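# Sort coloured parcels into matching trays with eight arms

## Task

Move every parcel into the tray whose colour matches it, leaving it lying flat on that tray's bottom.

## Robot and tools

Robots: eight identical i2rt Big YAM arms named arm1 to arm8. Each has six joints, a two-finger gripper and a wrist camera (armN_cam_wrist). Eight fixed room cameras (cam_arm1 to cam_arm8) hang above the work area; they are not attached to any arm. Work surfaces under the arms are at z=+0.720. Arm feet (scene frame, metres, with approximate heading of each foot's +x about z): arm1 (-2.151, -0.606, 0.766) about -24 deg; arm2 (-0.854, -0.623, 0.797) about 142 deg; arm3 (0.435, -0.612, 0.752) about 145 deg; arm4 (1.688, -0.612, 0.754) about 55 deg; arm5 (2.165, 0.644, 0.790) about 165 deg; arm6 (0.850, 0.628, 0.817) about -34 deg; arm7 (-0.424, 0.615, 0.799) about -37 deg; arm8 (-1.661, 0.655, 0.757) about -125 deg. Reach is roughly 1.0 m from the joint1 axis.

Frame: one shared scene frame, origin on the floor, +z up, metres. The hand point lies between the finger pads, about 1 cm short of the tips. Fingers point along the hand's +z; they open and close along its y. Printed hand positions can be off, more so when stretched out. hand_target is where the hand would be at the joint goals currently held.

Tool move: keys arm1..arm8 plus cameras. Each arm's entry may hold joints, target, or both. joints is a dictionary of absolute goals by name: joint1_rad (-2.879 to 2.879, rotation about the foot, positive counter-clockwise from above, 0 along the foot's facing), joint2_rad (0 to 3.141, shoulder; 0 has the upper arm level and pointing back, larger lifts it forward), joint3_rad (0 to 3.019, elbow; 0 folded, larger opens), joint4_rad (-1.692 to 1.57, hand pitch, positive tips fingers up), joint5_rad (-1.57 to 1.57, hand sideways swing, positive to the arm's right), joint6_rad (-2.094 to 2.094, hand roll, positive clockwise viewed from behind), gripper_m (0 to 0.093, fingertip gap in metres). target is a single list of seven numbers [x, y, z, qw, qx, qy, qz]: an absolute hand pose in the scene frame, not an offset; the hand travels a straight line to it from its current hand_target. speed (0.002 to 0.5 m/s, default 0.25) is allowed only with target; rotation is capped at double that value in rad/s. When target is given, joints may contain only gripper_m. Arms left out get nothing new but may still be driving toward older goals. All motions in a call start together; all hand paths in one call finish together, paced by the slowest. A path lasts 0.5 to 10 s and stops short if it would need longer; one action never exceeds 15 s. Paths ignore obstacles and other arms. The controller limits each step to 100 mm and 20 degrees from the measured hand pose and solves with damped inverse kinematics, favouring position; expect a centimetre or more of error, lag, and overshoot near full stretch. Unknown keys make a call invalid; out-of-range values get it refused, and a refusal or a stop cancels the remaining move, wait and finished_scene calls of that reply. cameras is a list of camera names, or "all"; omitted means all, [] means none.

Tool wait: seconds from 0 to 10, plus cameras; commands nothing and returns state and images. zoom_image: camera name and region [x0, y0, x1, y1] in pixels (top-left origin, at most 504x504) of that camera's latest image; images are 672x504. finished_scene: scene number; irreversible, so the parcels must already rest correctly without help.

Results: each arm's state with joint_positions, Joint velocities (rad/s, gripper in m/s; "within noise" means still), joint torques (N m, arm joints only, include gravity, offsets and noise; numbers 3 and 4 flip sign past ±28), hand and hand_target. The "move" line lists arms sent motions with "done" or their worst status. Arms under "as last shown" were not commanded; their status reads "not commanded". Statuses: off_target (stopped away from the goal, may still push); time_out (could not finish; joints keep a nearby goal and push on, listed in on_its_own; send the reported position to relax); not_followed, "joint command not followed" or "pose unreachable" (a safety check blocked the motion, often self or arm-to-arm clearance; the arm may keep trying until given new goals); limit_stop_at_motor_heat (cut by overheating, resend). on_its_own shows uncommanded behaviour; "held at" is the goal, not the reading. The "pictures" line gives image order; images may trail the state slightly. Camera calibration is approximate (a few mm, under a degree or two).

Gripper: tolerance ±0.003. On a rigid item the reading sits up to 0.005 m below its width at full squeeze; closed on nothing it reads 0.000 to 0.002. Slightly below first-contact width the grip is gentle; about 0.005 m lower it squeezes at full force (roughly 50 to 64 N per pad), crushing soft items further. Open well above the reading to release.

Avoid: collisions or hard pressing between arms (no state line reports contact, and the checks let fingers, housings and cameras meet), pushing objects out of the work area, dropping parcels or releasing them while moving, slamming, and prolonged pushing, stretching or load holding, which heats motors: MOTOR HOT appears near 85 °C, and at 100 °C the arm goes limp for 30 to 60 s (OVER-TEMPERATURE FAULT). Arms keep acting during thinking pauses. Loose objects may occasionally be nudged by outside forces.

Each tool is called after "Request:" as a command line: name --argument value for each argument, lists and objects as JSON in quotes; but a table of rows of numbers goes row by row, as --pt "numbers of a row", without its own name.

## Session

Request:
move

Scene clock: 0.00 s.
Joint torques (N m): no reading
Heat: arm1: hottest joint1_rad 30 °C; arm2: hottest joint3_rad 30 °C; arm3: hottest joint1_rad 30 °C; arm4: hottest joint3_rad 34 °C; arm5: hottest joint3_rad 32 °C; arm6: hottest joint2_rad 30 °C; arm7: hottest joint3_rad 33 °C; arm8: hottest joint1_rad 29 °C.
Joint velocities: within noise
arm1.joint_positions: joint1_rad=+0.458 joint2_rad=+0.456 joint3_rad=+1.438 joint4_rad=-1.139 joint5_rad=+0.063 joint6_rad=-0.074 gripper_m=+0.09396
arm1.joint_status: not commanded
arm1.hand: x=-1.9866 y=-0.6052 z=+1.4040 quat_wxyz=(-0.650, +0.024, -0.759, +0.041) (m; scene frame)
arm1.hand_target: x=-1.9921 y=-0.6053 z=+1.4119 quat_wxyz=(-0.658, +0.023, -0.752, +0.041) (m; scene frame)
arm1.hand_status: not commanded
arm2.joint_positions: joint1_rad=-0.133 joint2_rad=+0.490 joint3_rad=+1.431 joint4_rad=-1.371 joint5_rad=+0.122 joint6_rad=+0.254 gripper_m=+0.09396
arm2.joint_status: not commanded
arm2.hand: x=-0.9557 y=-0.4897 z=+1.3731 quat_wxyz=(-0.193, +0.711, -0.448, -0.506) (m; scene frame)
arm2.hand_target: x=-0.9532 y=-0.4923 z=+1.3817 quat_wxyz=(-0.195, +0.705, -0.446, -0.516) (m; scene frame)
arm2.hand_status: not commanded
arm3.joint_positions: joint1_rad=+0.288 joint2_rad=+0.566 joint3_rad=+1.355 joint4_rad=-1.309 joint5_rad=+0.227 joint6_rad=-0.408 gripper_m=+0.09396
arm3.joint_status: not commanded
arm3.hand: x=+0.2384 y=-0.5089 z=+1.2929 quat_wxyz=(-0.272, +0.862, -0.018, -0.428) (m; scene frame)
arm3.hand_target: x=+0.2407 y=-0.5098 z=+1.3061 quat_wxyz=(-0.276, +0.854, -0.020, -0.440) (m; scene frame)
arm3.hand_status: not commanded
arm4.joint_positions: joint1_rad=-0.202 joint2_rad=+0.526 joint3_rad=+1.372 joint4_rad=-1.530 joint5_rad=+0.176 joint6_rad=+0.279 gripper_m=+0.09396
arm4.joint_status: not commanded
arm4.hand: x=+1.8391 y=-0.5129 z=+1.2624 quat_wxyz=(-0.405, +0.175, -0.887, -0.138) (m; scene frame)
arm4.hand_target: x=+1.8372 y=-0.5146 z=+1.2716 quat_wxyz=(-0.414, +0.173, -0.882, -0.143) (m; scene frame)
arm4.hand_status: not commanded
arm5.joint_positions: joint1_rad=+0.150 joint2_rad=+0.484 joint3_rad=+1.403 joint4_rad=-1.356 joint5_rad=-0.018 joint6_rad=+0.258 gripper_m=+0.09396
arm5.joint_status: not commanded
arm5.hand: x=+1.9905 y=+0.6571 z=+1.3561 quat_wxyz=(+0.044, +0.831, -0.149, -0.534) (m; scene frame)
arm5.hand_target: x=+1.9935 y=+0.6567 z=+1.3668 quat_wxyz=(+0.045, +0.825, -0.147, -0.545) (m; scene frame)
arm5.hand_status: not commanded
arm6.joint_positions: joint1_rad=+0.005 joint2_rad=+0.600 joint3_rad=+1.377 joint4_rad=-1.425 joint5_rad=+0.198 joint6_rad=-0.419 gripper_m=+0.09396
arm6.joint_status: not commanded
arm6.hand: x=+1.0055 y=+0.4776 z=+1.3387 quat_wxyz=(-0.341, -0.130, -0.883, +0.295) (m; scene frame)
arm6.hand_target: x=+1.0039 y=+0.4787 z=+1.3519 quat_wxyz=(-0.354, -0.130, -0.876, +0.302) (m; scene frame)
arm6.hand_status: not commanded
arm7.joint_positions: joint1_rad=-0.316 joint2_rad=+0.535 joint3_rad=+1.368 joint4_rad=-1.177 joint5_rad=-0.073 joint6_rad=-0.126 gripper_m=+0.09396
arm7.joint_status: not commanded
arm7.hand: x=-0.2873 y=+0.4416 z=+1.3804 quat_wxyz=(-0.508, -0.311, -0.757, +0.270) (m; scene frame)
arm7.hand_target: x=-0.2897 y=+0.4449 z=+1.3917 quat_wxyz=(-0.517, -0.307, -0.750, +0.275) (m; scene frame)
arm7.hand_status: not commanded
arm8.joint_positions: joint1_rad=+0.154 joint2_rad=+0.581 joint3_rad=+1.368 joint4_rad=-1.211 joint5_rad=-0.224 joint6_rad=+0.370 gripper_m=+0.09396
arm8.joint_status: not commanded
arm8.hand: x=-1.7287 y=+0.4302 z=+1.3236 quat_wxyz=(-0.435, -0.755, -0.361, +0.333) (m; scene frame)
arm8.hand_target: x=-1.7273 y=+0.4330 z=+1.3347 quat_wxyz=(-0.441, -0.748, -0.360, +0.341) (m; scene frame)
arm8.hand_status: not commanded
pictures: arm1_cam_wrist, arm2_cam_wrist, arm3_cam_wrist, arm4_cam_wrist, arm5_cam_wrist, arm6_cam_wrist, arm7_cam_wrist, arm8_cam_wrist, cam_arm1, cam_arm2, cam_arm3, cam_arm4, cam_arm5, cam_arm6, cam_arm7, cam_arm8
camera_calibration:
arm1_cam_wrist: T_world_to_cam=[[-0.0151899, -0.996953, 0.076509, -0.739945], [-0.693604, -0.0446081, -0.718974, -0.390757], [0.720196, -0.0639881, -0.690813, 2.48858], [0, 0, 0, 1]] pos_world=[-2.07453, -0.595882, 1.49481]
arm2_cam_wrist: T_world_to_cam=[[0.840398, 0.511513, -0.179125, 1.29842], [0.377955, -0.790013, -0.482731, 0.641545], [-0.388434, 0.337985, -0.857254, 1.09193], [0, 0, 0, 1]] pos_world=[-0.909517, -0.526384, 1.47834]
arm3_cam_wrist: T_world_to_cam=[[0.273517, 0.847801, 0.454336, -0.222297], [0.935917, -0.125599, -0.329066, 0.144225], [-0.221918, 0.515226, -0.827825, 1.50942], [0, 0, 0, 1]] pos_world=[0.260787, -0.571114, 1.39799]
arm4_cam_wrist: T_world_to_cam=[[0.421855, -0.902681, -0.084888, -1.1342], [-0.884829, -0.389463, -0.255726, 1.75509], [0.197778, 0.182991, -0.963015, 1.07074], [0, 0, 0, 1]] pos_world=[1.81965, -0.536211, 1.38368]
arm5_cam_wrist: T_world_to_cam=[[0.208912, 0.948065, -0.239849, -0.712488], [0.828489, -0.301889, -0.471666, -0.803489], [-0.519578, -0.100176, -0.84853, 2.37481], [0, 0, 0, 1]] pos_world=[2.04843, 0.67082, 1.46523]
arm6_cam_wrist: T_world_to_cam=[[-0.428817, -0.788123, 0.441564, 0.214993], [-0.903379, 0.371489, -0.214249, 1.0236], [0.00481816, -0.490773, -0.871274, 1.52024], [0, 0, 0, 1]] pos_world=[1.00957, 0.535277, 1.44892]
arm7_cam_wrist: T_world_to_cam=[[-0.747697, -0.654596, 0.111593, -0.082968], [-0.585602, 0.570766, -0.575584, 0.380558], [0.313082, -0.495711, -0.810093, 1.54839], [0, 0, 0, 1]] pos_world=[-0.323954, 0.496036, 1.48264]
arm8_cam_wrist: T_world_to_cam=[[-0.833849, 0.353228, -0.424177, -1.03093], [0.527182, 0.737406, -0.422271, 1.15734], [0.163633, -0.575728, -0.8011, 1.71143], [0, 0, 0, 1]] pos_world=[-1.74981, 0.496045, 1.42244]

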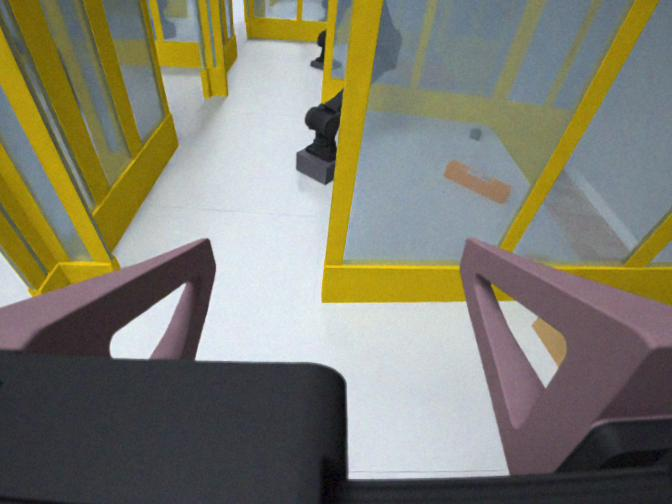

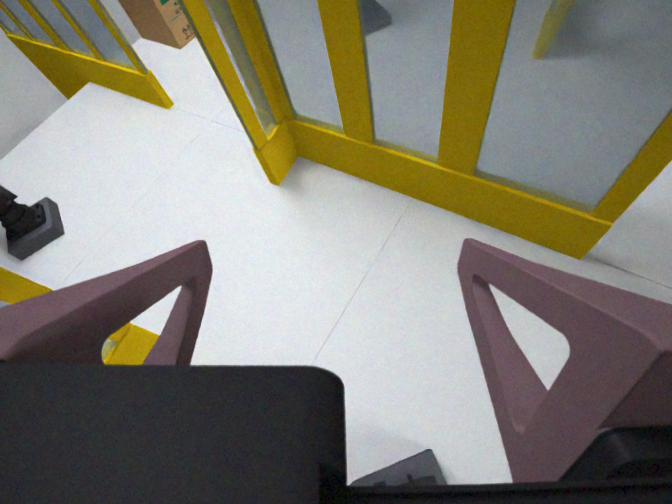

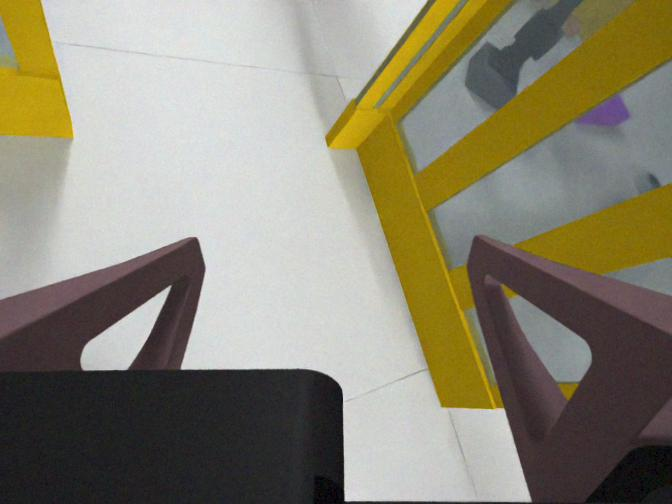

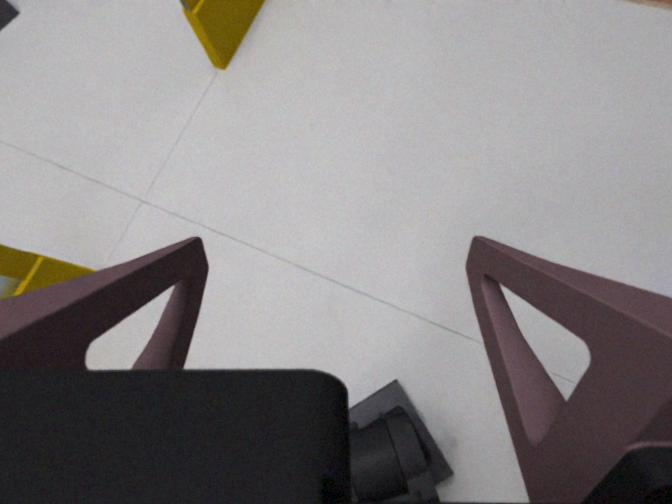

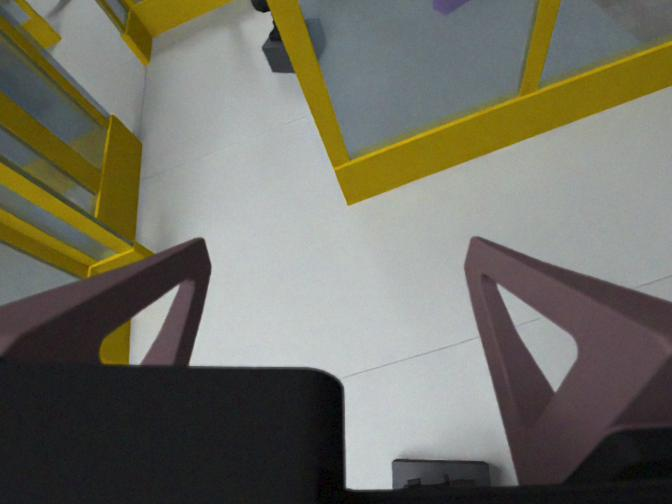

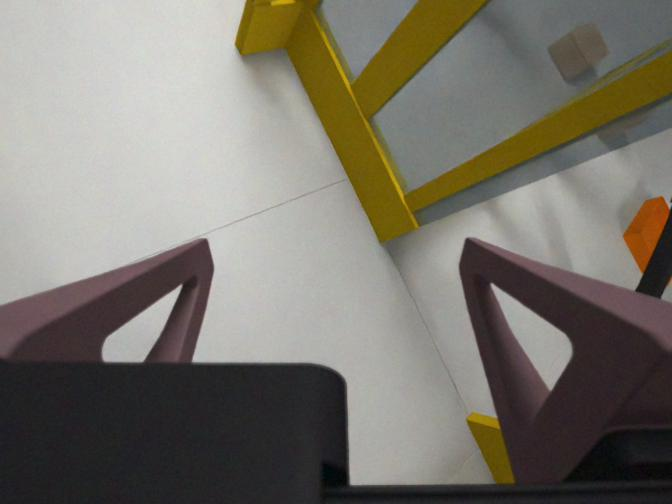

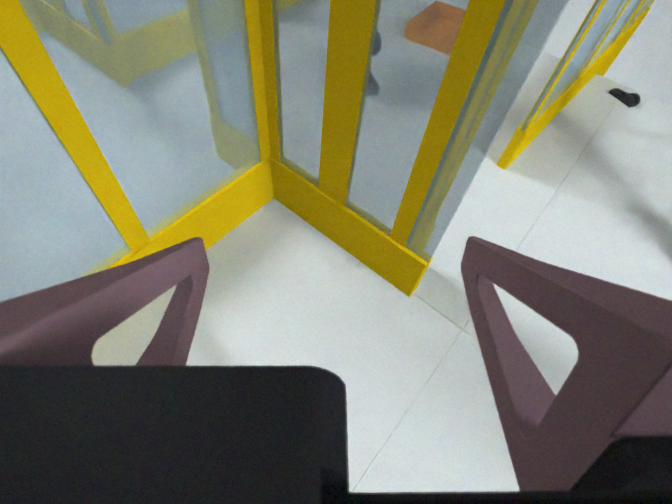

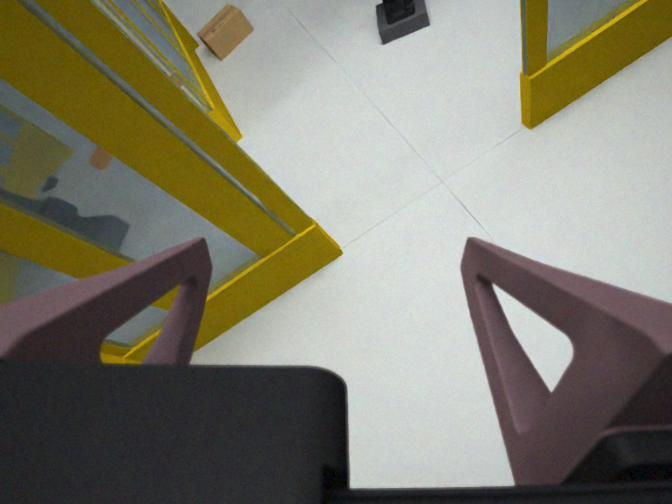

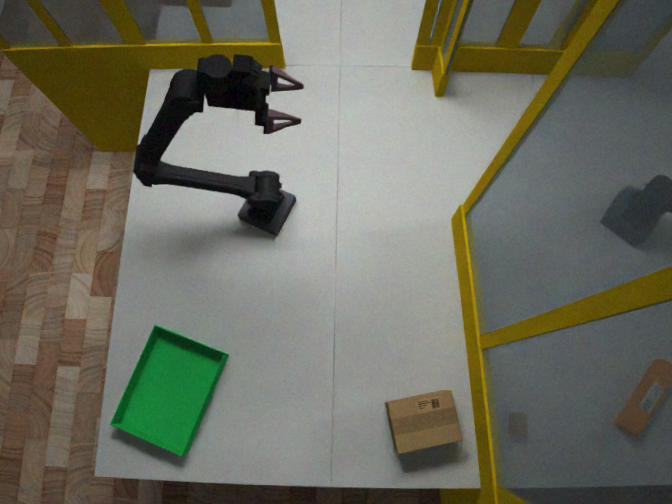

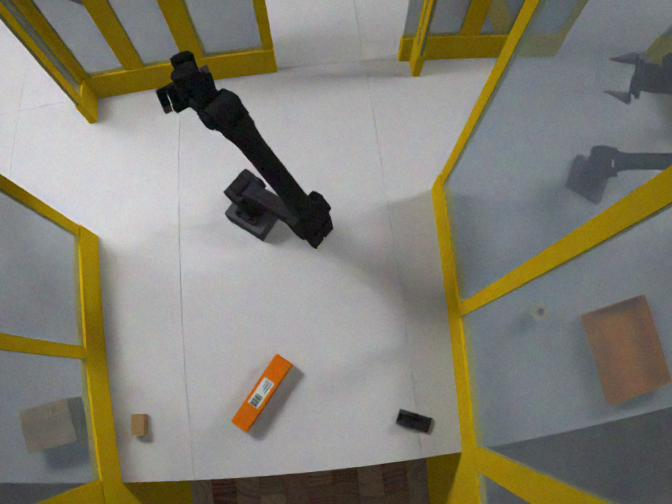

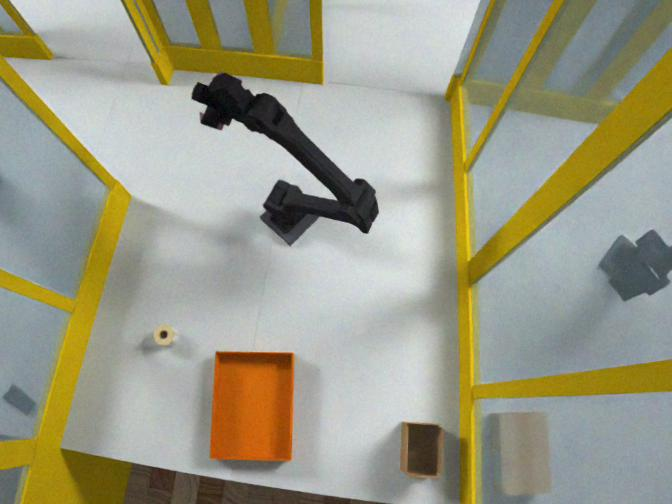

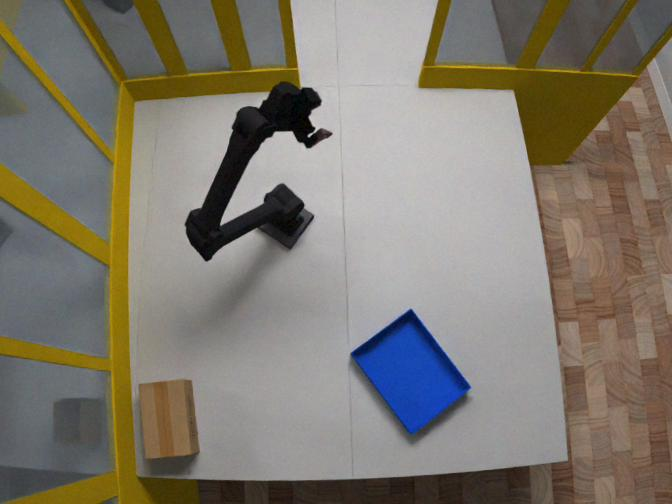

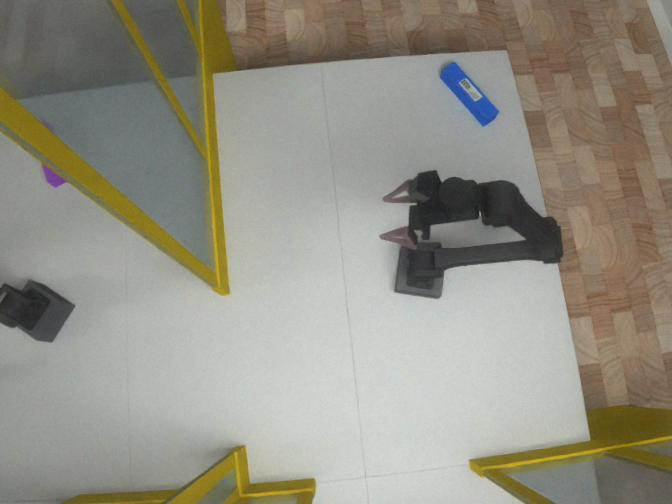

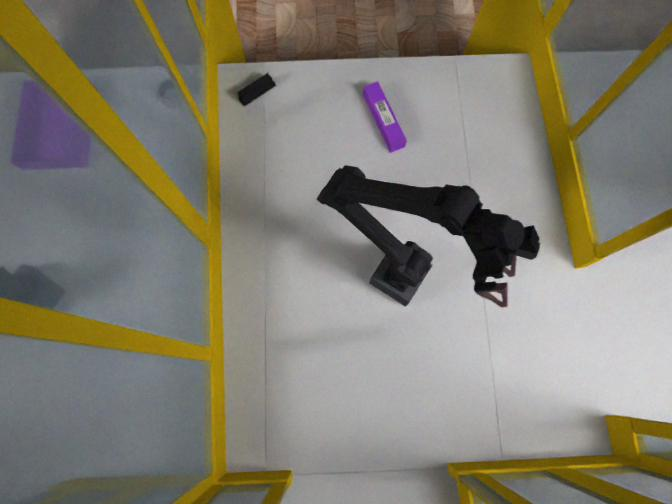

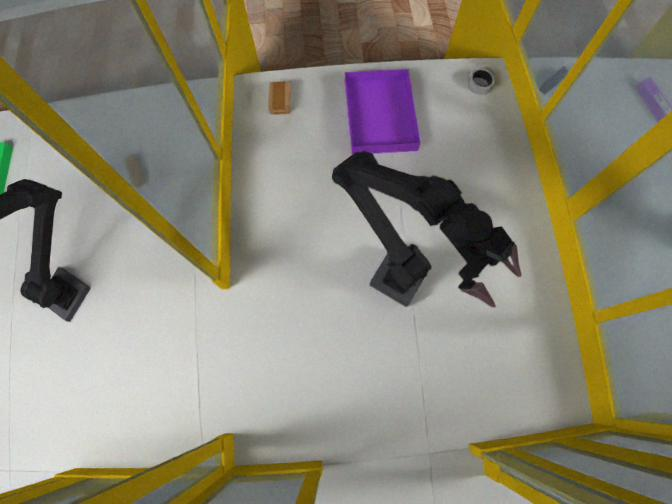

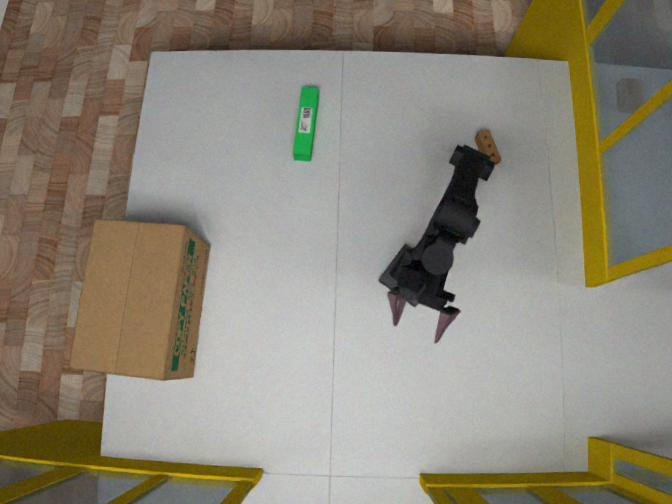

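Request:
move --arm2 '{"joints":{"joint1_rad":2.182,"joint2_rad":1.0,"joint3_rad":1.1,"joint4_rad":-1.57,"joint5_rad":0,"joint6_rad":0,"gripper_m":0.093}}' --arm6 '{"joints":{"joint1_rad":2.21,"joint2_rad":1.0,"joint3_rad":1.1,"joint4_rad":-1.57,"joint5_rad":0,"joint6_rad":0,"gripper_m":0.093}}' --arm8 '{"joints":{"joint1_rad":-1.943,"joint2_rad":1.0,"joint3_rad":1.1,"joint4_rad":-1.57,"joint5_rad":0,"joint6_rad":0,"gripper_m":0.093}}' --arm5 '{"joints":{"joint1_rad":-1.709,"joint2_rad":1.0,"joint3_rad":1.1,"joint4_rad":-1.57,"joint5_rad":0,"joint6_rad":0,"gripper_m":0.093}}' --cameras '[]'

Request:
move --arm2 '{"target":[-0.884,-1.237,0.9,0,0.891,0.454,0]}' --arm6 '{"target":[0.836,1.269,0.9,0,0.793,-0.609,0]}' --arm8 '{"target":[-2.015,1.18,0.9,0,0.695,-0.719,0]}' --arm5 '{"target":[2.446,1.308,0.9,0,0.848,-0.530,0]}' --cameras '["arm2_cam_wrist","arm6_cam_wrist","arm8_cam_wrist","arm5_cam_wrist"]'

Scene clock: 106.10 s.
Joint torques (N m): arm1=[1.44 5.77 7.61 1.99 0.12 0.01] | arm2=[0.5 -6.65 9.5 0.36 0 -0.18] | arm3=[-0.62 1.38 10.18 1.62 -0.05 0] | arm4=[-0.03 3.43 9.96 1.77 0.01 0.03] | arm5=[-1.32 -3.96 8.28 0.02 -0.22 -0.19] | arm6=[-0.21 -4.37 9.99 -0.03 0.11 0] | arm7=[-0.44 1.49 10.41 1.59 -0.09 0.12] | arm8=[1.49 -5.13 11.04 -0.4 -0.07 -0.1]
Heat: arm1: hottest joint3_rad 32 °C; arm2: hottest joint3_rad 36 °C; arm3: hottest joint3_rad 33 °C; arm4: hottest joint3_rad 41 °C; arm5: hottest joint3_rad 35 °C; arm6: hottest joint3_rad 34 °C; arm7: hottest joint3_rad 43 °C; arm8: hottest joint3_rad 37 °C.
move: arm2 done; arm5 done; arm6 done; arm8 done
Joint velocities: within noise
arm1, arm3, arm4, arm7: as last shown
arm2.joint_positions: joint1_rad=+2.178 joint2_rad=+1.007 joint3_rad=+1.088 joint4_rad=-1.560 joint5_rad=+0.000 joint6_rad=+0.012 gripper_m=+0.09311
arm2.joint_status: all done
arm2.hand: x=-0.8695 y=-0.9027 z=+1.0700 quat_wxyz=(+0.031, +0.729, +0.683, -0.033) (m; scene frame)
arm2.hand_target: x=-0.8684 y=-0.9020 z=+1.0764 quat_wxyz=(+0.034, +0.724, +0.688, -0.036) (m; scene frame)
arm2.hand_status: not commanded
arm5.joint_positions: joint1_rad=-1.703 joint2_rad=+1.008 joint3_rad=+1.080 joint4_rad=-1.557 joint5_rad=+0.001 joint6_rad=+0.010 gripper_m=+0.09315
arm5.joint_status: all done
arm5.hand: x=+2.2714 y=+0.9001 z=+1.0620 quat_wxyz=(-0.039, +0.551, -0.833, -0.025) (m; scene frame)
arm5.hand_target: x=+2.2726 y=+0.8994 z=+1.0716 quat_wxyz=(-0.045, +0.552, -0.832, -0.029) (m; scene frame)
arm5.hand_status: not commanded
arm6.joint_positions: joint1_rad=+2.205 joint2_rad=+1.016 joint3_rad=+1.082 joint4_rad=-1.561 joint5_rad=-0.002 joint6_rad=-0.009 gripper_m=+0.09314
arm6.joint_status: all done
arm6.hand: x=+0.8459 y=+0.9081 z=+1.0854 quat_wxyz=(-0.026, +0.716, -0.697, -0.028) (m; scene frame)
arm6.hand_target: x=+0.8448 y=+0.9074 z=+1.0966 quat_wxyz=(-0.035, +0.714, -0.698, -0.036) (m; scene frame)
arm6.hand_status: not commanded
arm8.joint_positions: joint1_rad=-1.939 joint2_rad=+1.009 joint3_rad=+1.089 joint4_rad=-1.560 joint5_rad=+0.000 joint6_rad=+0.008 gripper_m=+0.09310
arm8.joint_status: all done
arm8.hand: x=-1.8183 y=+0.8877 z=+1.0300 quat_wxyz=(+0.021, -0.881, +0.471, +0.040) (m; scene frame)
arm8.hand_target: x=-1.8164 y=+0.8873 z=+1.0366 quat_wxyz=(+0.023, -0.882, +0.469, +0.044) (m; scene frame)
arm8.hand_status: not commanded
pictures: none
No camera images: "cameras" was empty.

Scene clock: 109.27 s.
Joint torques (N m): arm1=[1.2 5.48 7.58 2.04 0.09 0.01] | arm2=[0.62 -21.36 11.43 0.12 0.01 0.08] | arm3=[-0.62 1.26 10.17 1.59 -0.06 0.01] | arm4=[-0.03 3.43 9.96 1.77 0.01 0.03] | arm5=[-0.97 -19.72 10.29 -0.13 -0.12 -0.15] | arm6=[-0.03 -15.03 12.21 -0.2 0.08 -0.18] | arm7=[-0.44 1.61 10.41 1.54 -0.09 0.12] | arm8=[1.44 -18.9 14.42 -0.58 -0.06 0.04]
Heat: arm1: hottest joint3_rad 32 °C; arm2: hottest joint3_rad 37 °C; arm3: hottest joint3_rad 33 °C; arm4: hottest joint3_rad 41 °C; arm5: hottest joint3_rad 36 °C; arm6: hottest joint3_rad 35 °C; arm7: hottest joint3_rad 43 °C; arm8: hottest joint3_rad 37 °C.
move: arm2 off_target; arm5 off_target; arm6 off_target; arm8 off_target
Joint velocities: within noise
arm1, arm3, arm4, arm7: as last shown
arm2.joint_positions: joint1_rad=+2.178 joint2_rad=+1.994 joint3_rad=+1.712 joint4_rad=-1.307 joint5_rad=+0.000 joint6_rad=+0.566 gripper_m=+0.09311
arm2.joint_status: not commanded
arm2.hand: x=-0.8868 y=-1.2237 z=+0.8926 quat_wxyz=(-0.008, +0.889, +0.458, +0.005) (m; scene frame)
arm2.hand_target: x=-0.8840 y=-1.2365 z=+0.9002 quat_wxyz=(+0.000, +0.891, +0.454, +0.000) (m; scene frame)
arm2.hand_status: off_target (0.015 m and 1.2 deg from the pose sent, 0.375 m and 32.7 deg at the start)
arm5.joint_positions: joint1_rad=-1.704 joint2_rad=+2.361 joint3_rad=+2.330 joint4_rad=-1.577 joint5_rad=-0.003 joint6_rad=-0.844 gripper_m=+0.09315
arm5.joint_status: not commanded
arm5.hand: x=+2.4379 y=+1.3002 z=+0.8867 quat_wxyz=(+0.015, +0.847, -0.532, +0.002) (m; scene frame)
arm5.hand_target: x=+2.4458 y=+1.3073 z=+0.9000 quat_wxyz=(-0.001, +0.848, -0.530, +0.000) (m; scene frame)
arm5.hand_status: off_target (0.017 m and 1.7 deg from the pose sent, 0.472 m and 49.4 deg at the start)
arm6.joint_positions: joint1_rad=+2.205 joint2_rad=+2.082 joint3_rad=+1.789 joint4_rad=-1.308 joint5_rad=-0.001 joint6_rad=-0.228 gripper_m=+0.09314
arm6.joint_status: not commanded
arm6.hand: x=+0.8401 y=+1.2528 z=+0.8886 quat_wxyz=(+0.012, +0.788, -0.615, +0.009) (m; scene frame)
arm6.hand_target: x=+0.8359 y=+1.2682 z=+0.9002 quat_wxyz=(+0.000, +0.793, -0.609, +0.000) (m; scene frame)
arm6.hand_status: off_target (0.020 m and 1.9 deg from the pose sent, 0.406 m and 14.1 deg at the start)
arm8.joint_positions: joint1_rad=-1.939 joint2_rad=+2.020 joint3_rad=+1.858 joint4_rad=-1.430 joint5_rad=+0.001 joint6_rad=+0.620 gripper_m=+0.09310
arm8.joint_status: not commanded
arm8.hand: x=-2.0084 y=+1.1679 z=+0.8916 quat_wxyz=(-0.001, -0.699, +0.715, -0.011) (m; scene frame)
arm8.hand_target: x=-2.0145 y=+1.1795 z=+0.9000 quat_wxyz=(+0.000, -0.695, +0.719, +0.000) (m; scene frame)
arm8.hand_status: off_target (0.016 m and 1.4 deg from the pose sent, 0.376 m and 36.0 deg at the start)
pictures: arm2_cam_wrist, arm5_cam_wrist, arm6_cam_wrist, arm8_cam_wrist
camera_calibration:
arm2_cam_wrist: T_world_to_cam=[[-0.810705, 0.584985, 0.0234463, -0.0251491], [0.481088, 0.642827, 0.596095, 0.685626], [0.333635, 0.494537, -0.802572, 1.73798], [0, 0, 0, 1]] pos_world=[-0.930085, -1.28552, 0.986746]
arm5_cam_wrist: T_world_to_cam=[[0.905439, 0.424118, -0.0174548, -2.74221], [0.352941, -0.729365, 0.586054, -0.424107], [0.235825, -0.536796, -0.810084, 0.965492], [0, 0, 0, 1]] pos_world=[2.4049, 1.37197, 0.982815]
arm6_cam_wrist: T_world_to_cam=[[0.968413, 0.249345, -0.00160314, -1.12602], [0.200693, -0.775608, 0.59846, 0.277146], [0.147979, -0.579878, -0.801151, 1.43839], [0, 0, 0, 1]] pos_world=[0.821977, 1.32981, 0.9847]
arm8_cam_wrist: T_world_to_cam=[[0.999565, -0.0292634, 0.00353949, 2.03955], [-0.0254362, -0.795633, 0.605245, 0.342826], [-0.0148954, -0.605072, -0.796032, 1.50702], [0, 0, 0, 1]] pos_world=[-2.0075, 1.2443, 0.984921]

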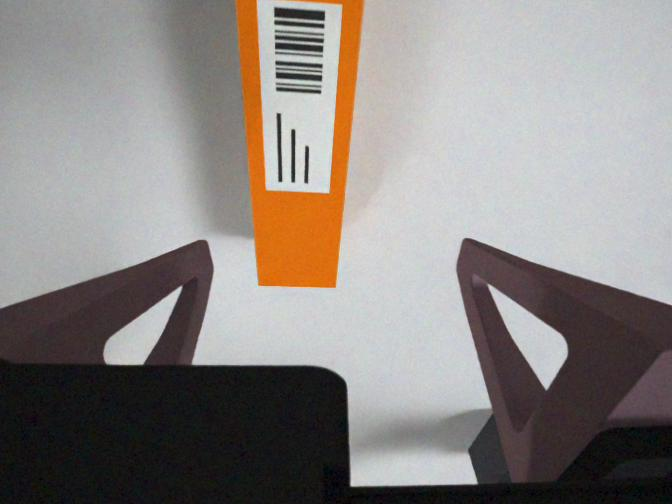

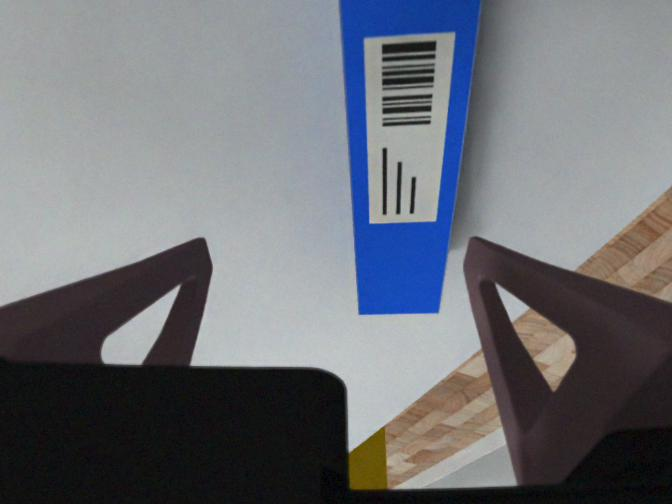

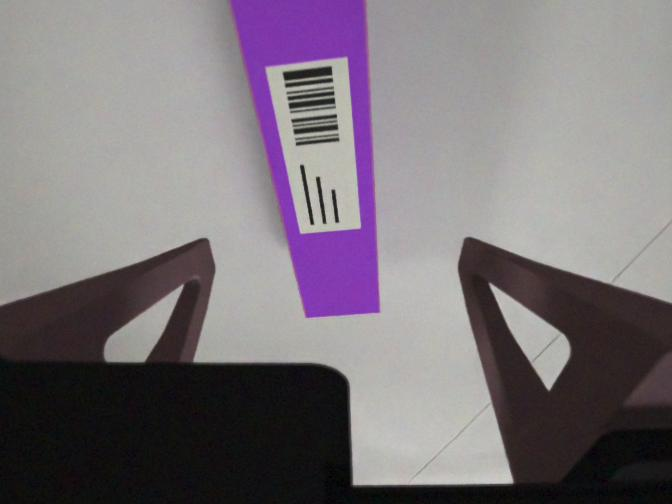

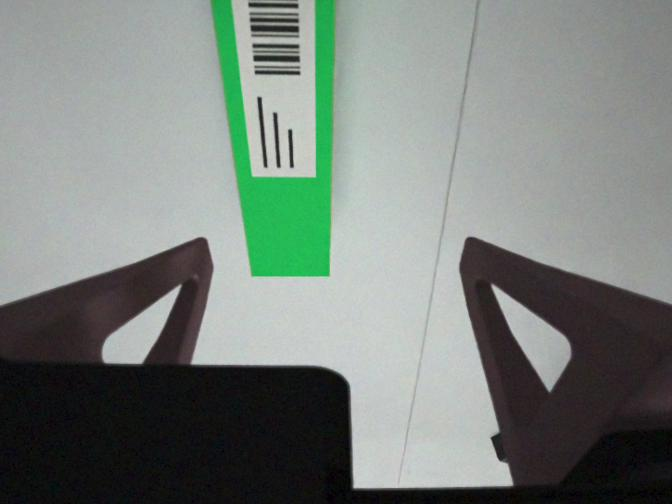

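Request:
move --arm2 '{"target":[-0.888,-1.250,0.755,0,0.906,0.423,0],"speed":0.12}' --arm5 '{"target":[2.461,1.322,0.755,0,0.866,-0.5,0],"speed":0.12}' --arm6 '{"target":[0.832,1.256,0.755,0,0.819,-0.574,0],"speed":0.12}' --arm8 '{"target":[-2.034,1.200,0.755,0,0.688,-0.725,0],"speed":0.12}' --cameras '[]'

Request:
move --arm2 '{"joints":{"gripper_m":0.045}}' --arm5 '{"joints":{"gripper_m":0.045}}' --arm6 '{"joints":{"gripper_m":0.045}}' --arm8 '{"joints":{"gripper_m":0.045}}' --cameras '["arm2_cam_wrist","arm6_cam_wrist","arm8_cam_wrist","arm5_cam_wrist"]'

Request:
move --arm2 '{"target":[-0.888,-1.220,0.89,0,0.906,0.423,0],"speed":0.2}' --arm5 '{"target":[2.455,1.30,0.89,0,0.866,-0.5,0],"speed":0.2}' --arm6 '{"target":[0.834,1.24,0.89,0,0.819,-0.574,0],"speed":0.2}' --arm8 '{"target":[-2.02,1.18,0.89,0,0.688,-0.725,0],"speed":0.2}' --cameras '[]'

Scene clock: 153.67 s.
Joint torques (N m): arm1=[1.55 5.77 7.53 1.96 0.11 0.01] | arm2=[0.21 -22.89 7.42 0.91 0.02 0.08] | arm3=[-0.62 1.2 10.17 1.59 -0.04 0] | arm4=[-0.03 3.43 9.95 1.77 0.01 0.03] | arm5=[-1.44 -21.13 7.12 0.76 -0.31 -0.16] | arm6=[0.15 -15.62 7.34 0.57 0.07 -0.18] | arm7=[-0.32 1.55 10.44 1.57 -0.09 0.12] | arm8=[2.26 -20.72 9.52 0.25 -0.05 0.03]
Heat: arm1: hottest joint3_rad 32 °C; arm2: hottest joint3_rad 43 °C; arm3: hottest joint3_rad 33 °C; arm4: hottest joint3_rad 42 °C; arm5: hottest joint3_rad 40 °C; arm6: hottest joint3_rad 41 °C; arm7: hottest joint3_rad 44 °C; arm8: hottest joint3_rad 39 °C.
move: arm2 done; arm5 done; arm6 done; arm8 done
Joint velocities: within noise
arm1, arm3, arm4, arm7: as last shown
arm2.joint_positions: joint1_rad=+2.178 joint2_rad=+2.181 joint3_rad=+1.662 joint4_rad=-1.050 joint5_rad=+0.000 joint6_rad=+0.630 gripper_m=+0.09311
arm2.joint_status: not commanded
arm2.hand: x=-0.8881 y=-1.2487 z=+0.7634 quat_wxyz=(+0.000, +0.903, +0.429, -0.001) (m; scene frame)
arm2.hand_target: x=-0.8881 y=-1.2498 z=+0.7550 quat_wxyz=(+0.000, +0.906, +0.423, +0.000) (m; scene frame)
arm2.hand_status: done (0.009 m and 0.8 deg from the pose sent, 0.140 m and 4.6 deg at the start)
arm5.joint_positions: joint1_rad=-1.714 joint2_rad=+2.519 joint3_rad=+2.274 joint4_rad=-1.352 joint5_rad=+0.001 joint6_rad=-0.925 gripper_m=+0.09312
arm5.joint_status: not commanded
arm5.hand: x=+2.4534 y=+1.3182 z=+0.7533 quat_wxyz=(+0.009, +0.865, -0.501, +0.002) (m; scene frame)
arm5.hand_target: x=+2.4610 y=+1.3218 z=+0.7550 quat_wxyz=(+0.000, +0.866, -0.500, +0.000) (m; scene frame)
arm5.hand_status: done (0.009 m and 1.1 deg from the pose sent, 0.136 m and 4.6 deg at the start)
arm6.joint_positions: joint1_rad=+2.209 joint2_rad=+2.215 joint3_rad=+1.650 joint4_rad=-1.014 joint5_rad=-0.001 joint6_rad=-0.309 gripper_m=+0.09314
arm6.joint_status: not commanded
arm6.hand: x=+0.8377 y=+1.2524 z=+0.7592 quat_wxyz=(+0.004, +0.814, -0.581, +0.002) (m; scene frame)
arm6.hand_target: x=+0.8321 y=+1.2558 z=+0.7550 quat_wxyz=(+0.000, +0.819, -0.574, +0.000) (m; scene frame)
arm6.hand_status: done (0.008 m and 1.2 deg from the pose sent, 0.134 m and 6.2 deg at the start)
arm8.joint_positions: joint1_rad=-1.939 joint2_rad=+2.210 joint3_rad=+1.833 joint4_rad=-1.191 joint5_rad=+0.001 joint6_rad=+0.646 gripper_m=+0.09310
arm8.joint_status: not commanded
arm8.hand: x=-2.0303 y=+1.2000 z=+0.7645 quat_wxyz=(+0.001, -0.690, +0.724, +0.001) (m; scene frame)
arm8.hand_target: x=-2.0338 y=+1.1999 z=+0.7550 quat_wxyz=(+0.000, -0.688, +0.725, +0.000) (m; scene frame)
arm8.hand_status: done (0.010 m and 0.2 deg from the pose sent, 0.143 m and 2.1 deg at the start)
pictures: none
No camera images: "cameras" was empty.

Scene clock: 154.30 s.
Joint torques (N m): arm1=[1.08 5.54 7.45 2.02 0.11 0] | arm2=[0.21 -22.89 7.42 0.9 0.03 0.07] | arm3=[-0.56 1.32 10.18 1.63 -0.05 0.01] | arm4=[-0.03 3.43 9.96 1.77 0.01 0.03] | arm5=[-1.32 -21.95 7.27 0.62 -0.27 -0.17] | arm6=[0.15 -15.44 7.34 0.54 0.07 -0.16] | arm7=[-0.32 1.67 10.44 1.57 -0.1 0.11] | arm8=[2.26 -20.54 9.54 0.25 -0.07 0.03]
Heat: arm1: hottest joint3_rad 32 °C; arm2: hottest joint3_rad 43 °C; arm3: hottest joint3_rad 33 °C; arm4: hottest joint3_rad 42 °C; arm5: hottest joint3_rad 40 °C; arm6: hottest joint3_rad 41 °C; arm7: hottest joint3_rad 44 °C; arm8: hottest joint3_rad 39 °C.
move: arm2 off_target; arm5 off_target; arm6 off_target; arm8 off_target
Joint velocities: within noise
arm1, arm3, arm4, arm7: as last shown
arm2.joint_positions: joint1_rad=+2.178 joint2_rad=+2.181 joint3_rad=+1.662 joint4_rad=-1.048 joint5_rad=+0.000 joint6_rad=+0.631 gripper_m=+0.05839
arm2.joint_status: gripper_m off_target (ended at +0.05843, target +0.04500)
arm2.hand: x=-0.8882 y=-1.2489 z=+0.7634 quat_wxyz=(+0.001, +0.903, +0.429, -0.001) (m; scene frame)
arm2.hand_target: x=-0.8881 y=-1.2499 z=+0.7550 quat_wxyz=(+0.000, +0.906, +0.423, +0.000) (m; scene frame)
arm2.hand_status: not commanded
arm5.joint_positions: joint1_rad=-1.714 joint2_rad=+2.519 joint3_rad=+2.274 joint4_rad=-1.352 joint5_rad=+0.000 joint6_rad=-0.926 gripper_m=+0.05837
arm5.joint_status: gripper_m off_target (ended at +0.05841, target +0.04500)
arm5.hand: x=+2.4534 y=+1.3183 z=+0.7533 quat_wxyz=(+0.010, +0.866, -0.501, +0.002) (m; scene frame)
arm5.hand_target: x=+2.4611 y=+1.3218 z=+0.7550 quat_wxyz=(+0.000, +0.866, -0.500, +0.000) (m; scene frame)
arm5.hand_status: not commanded
arm6.joint_positions: joint1_rad=+2.209 joint2_rad=+2.215 joint3_rad=+1.650 joint4_rad=-1.013 joint5_rad=-0.001 joint6_rad=-0.311 gripper_m=+0.05936
arm6.joint_status: gripper_m off_target (ended at +0.05939, target +0.04500)
arm6.hand: x=+0.8377 y=+1.2525 z=+0.7592 quat_wxyz=(+0.003, +0.814, -0.581, +0.002) (m; scene frame)
arm6.hand_target: x=+0.8321 y=+1.2558 z=+0.7550 quat_wxyz=(+0.000, +0.819, -0.574, +0.000) (m; scene frame)
arm6.hand_status: not commanded
arm8.joint_positions: joint1_rad=-1.939 joint2_rad=+2.210 joint3_rad=+1.833 joint4_rad=-1.191 joint5_rad=+0.001 joint6_rad=+0.646 gripper_m=+0.05982
arm8.joint_status: gripper_m off_target (ended at +0.05985, target +0.04500)
arm8.hand: x=-2.0304 y=+1.2000 z=+0.7645 quat_wxyz=(+0.000, -0.689, +0.724, +0.001) (m; scene frame)
arm8.hand_target: x=-2.0338 y=+1.1999 z=+0.7550 quat_wxyz=(+0.000, -0.688, +0.725, +0.000) (m; scene frame)
arm8.hand_status: not commanded
pictures: arm2_cam_wrist, arm5_cam_wrist, arm6_cam_wrist, arm8_cam_wrist
camera_calibration:
arm2_cam_wrist: T_world_to_cam=[[-0.771537, 0.63608, 0.0115204, 0.0991977], [0.522674, 0.623449, 0.581483, 0.803361], [0.362687, 0.454657, -0.813477, 1.63157], [0, 0, 0, 1]] pos_world=[-0.935112, -1.30576, 0.858963]
arm5_cam_wrist: T_world_to_cam=[[0.872378, 0.488751, -0.00892438, -2.77673], [0.402205, -0.707285, 0.58136, -0.484667], [0.277828, -0.510755, -0.813597, 0.728683], [0, 0, 0, 1]] pos_world=[2.41485, 1.38651, 0.84984]
arm6_cam_wrist: T_world_to_cam=[[0.943354, 0.331775, 0.00309001, -1.20962], [0.268446, -0.768695, 0.580556, 0.302984], [0.194989, -0.54684, -0.814215, 1.26405], [0, 0, 0, 1]] pos_world=[0.813289, 1.32546, 0.857048]
arm8_cam_wrist: T_world_to_cam=[[0.998415, -0.0551159, -0.0113574, 2.10298], [-0.0378474, -0.807031, 0.589295, 0.445366], [-0.0416452, -0.587931, -0.807838, 1.35916], [0, 0, 0, 1]] pos_world=[-2.02619, 1.27442, 0.859411]

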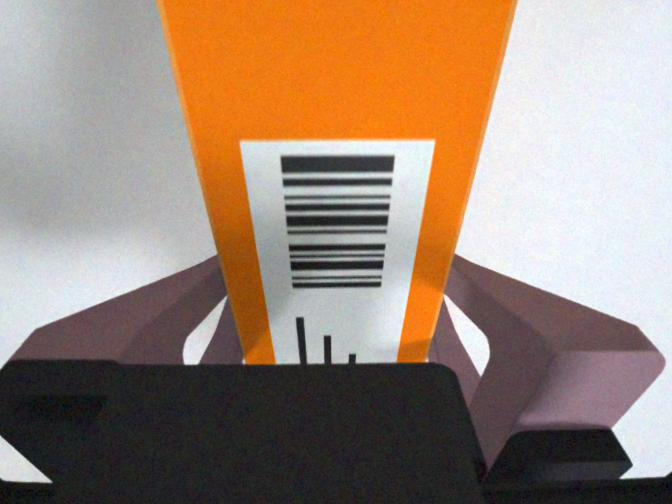

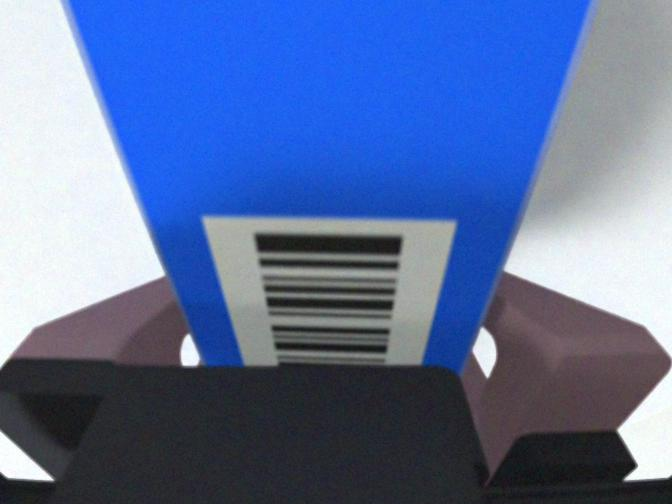

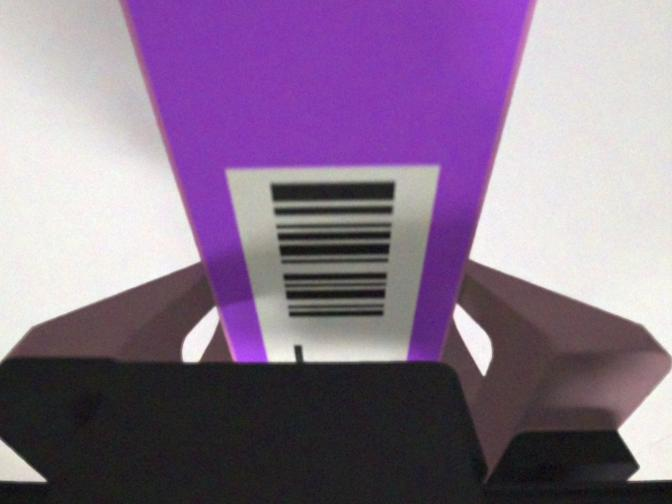

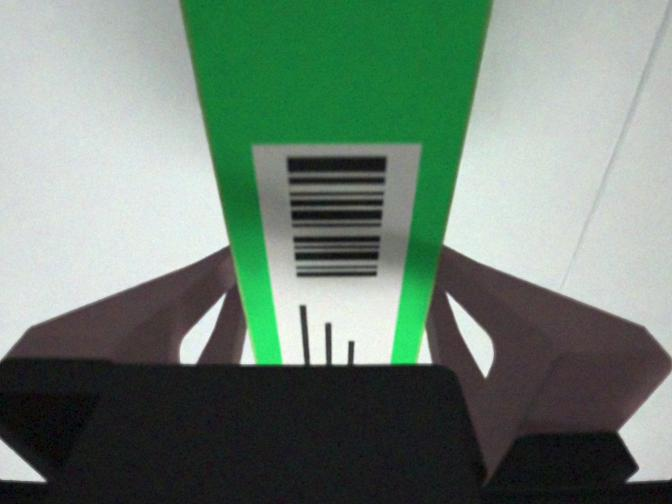

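Scene clock: 155.80 s.
Joint torques (N m): arm1=[1.38 5.71 7.62 2.04 0.11 0.01] | arm2=[-0.03 -22.01 9.84 0.13 0.03 0.05] | arm3=[-0.5 1.32 10.15 1.59 -0.05 0] | arm4=[-0.09 3.43 9.96 1.77 0.01 0.03] | arm5=[-1.67 -20.89 9.85 -0.21 -0.29 -0.18] | arm6=[0.03 -16.97 11.54 -0.27 0.07 -0.18] | arm7=[-0.32 1.61 10.47 1.58 -0.09 0.12] | arm8=[2.43 -21.01 14.08 -0.54 -0.07 0.03]
Heat: arm1: hottest joint3_rad 32 °C; arm2: hottest joint3_rad 42 °C; arm3: hottest joint3_rad 33 °C; arm4: hottest joint3_rad 42 °C; arm5: hottest joint3_rad 40 °C; arm6: hottest joint3_rad 41 °C; arm7: hottest joint3_rad 44 °C; arm8: hottest joint3_rad 39 °C.
move: arm2 done; arm5 off_target; arm6 off_target; arm8 off_target
Joint velocities: within noise
arm1, arm3, arm4, arm7: as last shown
arm2.joint_positions: joint1_rad=+2.178 joint2_rad=+1.970 joint3_rad=+1.647 joint4_rad=-1.259 joint5_rad=+0.000 joint6_rad=+0.631 gripper_m=+0.05840
arm2.joint_status: not commanded
arm2.hand: x=-0.8862 y=-1.2131 z=+0.8827 quat_wxyz=(-0.006, +0.903, +0.429, +0.003) (m; scene frame)
arm2.hand_target: x=-0.8881 y=-1.2198 z=+0.8900 quat_wxyz=(+0.000, +0.906, +0.423, +0.000) (m; scene frame)
arm2.hand_status: done (0.010 m and 1.0 deg from the pose sent, 0.130 m and 0.8 deg at the start)
arm5.joint_positions: joint1_rad=-1.718 joint2_rad=+2.359 joint3_rad=+2.279 joint4_rad=-1.537 joint5_rad=+0.000 joint6_rad=-0.930 gripper_m=+0.05837
arm5.joint_status: not commanded
arm5.hand: x=+2.4458 y=+1.2927 z=+0.8684 quat_wxyz=(+0.020, +0.865, -0.501, +0.003) (m; scene frame)
arm5.hand_target: x=+2.4547 y=+1.2991 z=+0.8899 quat_wxyz=(+0.000, +0.866, -0.500, +0.000) (m; scene frame)
arm5.hand_status: off_target (0.025 m and 2.3 deg from the pose sent, 0.138 m and 1.1 deg at the start)
arm6.joint_positions: joint1_rad=+2.209 joint2_rad=+2.047 joint3_rad=+1.649 joint4_rad=-1.234 joint5_rad=-0.001 joint6_rad=-0.312 gripper_m=+0.05936
arm6.joint_status: not commanded
arm6.hand: x=+0.8384 y=+1.2209 z=+0.8597 quat_wxyz=(+0.025, +0.814, -0.580, +0.018) (m; scene frame)
arm6.hand_target: x=+0.8341 y=+1.2386 z=+0.8903 quat_wxyz=(+0.000, +0.819, -0.574, +0.000) (m; scene frame)
arm6.hand_status: off_target (0.036 m and 3.6 deg from the pose sent, 0.131 m and 1.1 deg at the start)
arm8.joint_positions: joint1_rad=-1.939 joint2_rad=+2.055 joint3_rad=+1.854 joint4_rad=-1.412 joint5_rad=+0.001 joint6_rad=+0.646 gripper_m=+0.05983
arm8.joint_status: not commanded
arm8.hand: x=-2.0102 y=+1.1705 z=+0.8692 quat_wxyz=(-0.003, -0.689, +0.724, -0.021) (m; scene frame)
arm8.hand_target: x=-2.0194 y=+1.1793 z=+0.8901 quat_wxyz=(+0.000, -0.688, +0.725, +0.000) (m; scene frame)
arm8.hand_status: off_target (0.025 m and 2.4 deg from the pose sent, 0.127 m and 0.2 deg at the start)
pictures: none
No camera images: "cameras" was empty.


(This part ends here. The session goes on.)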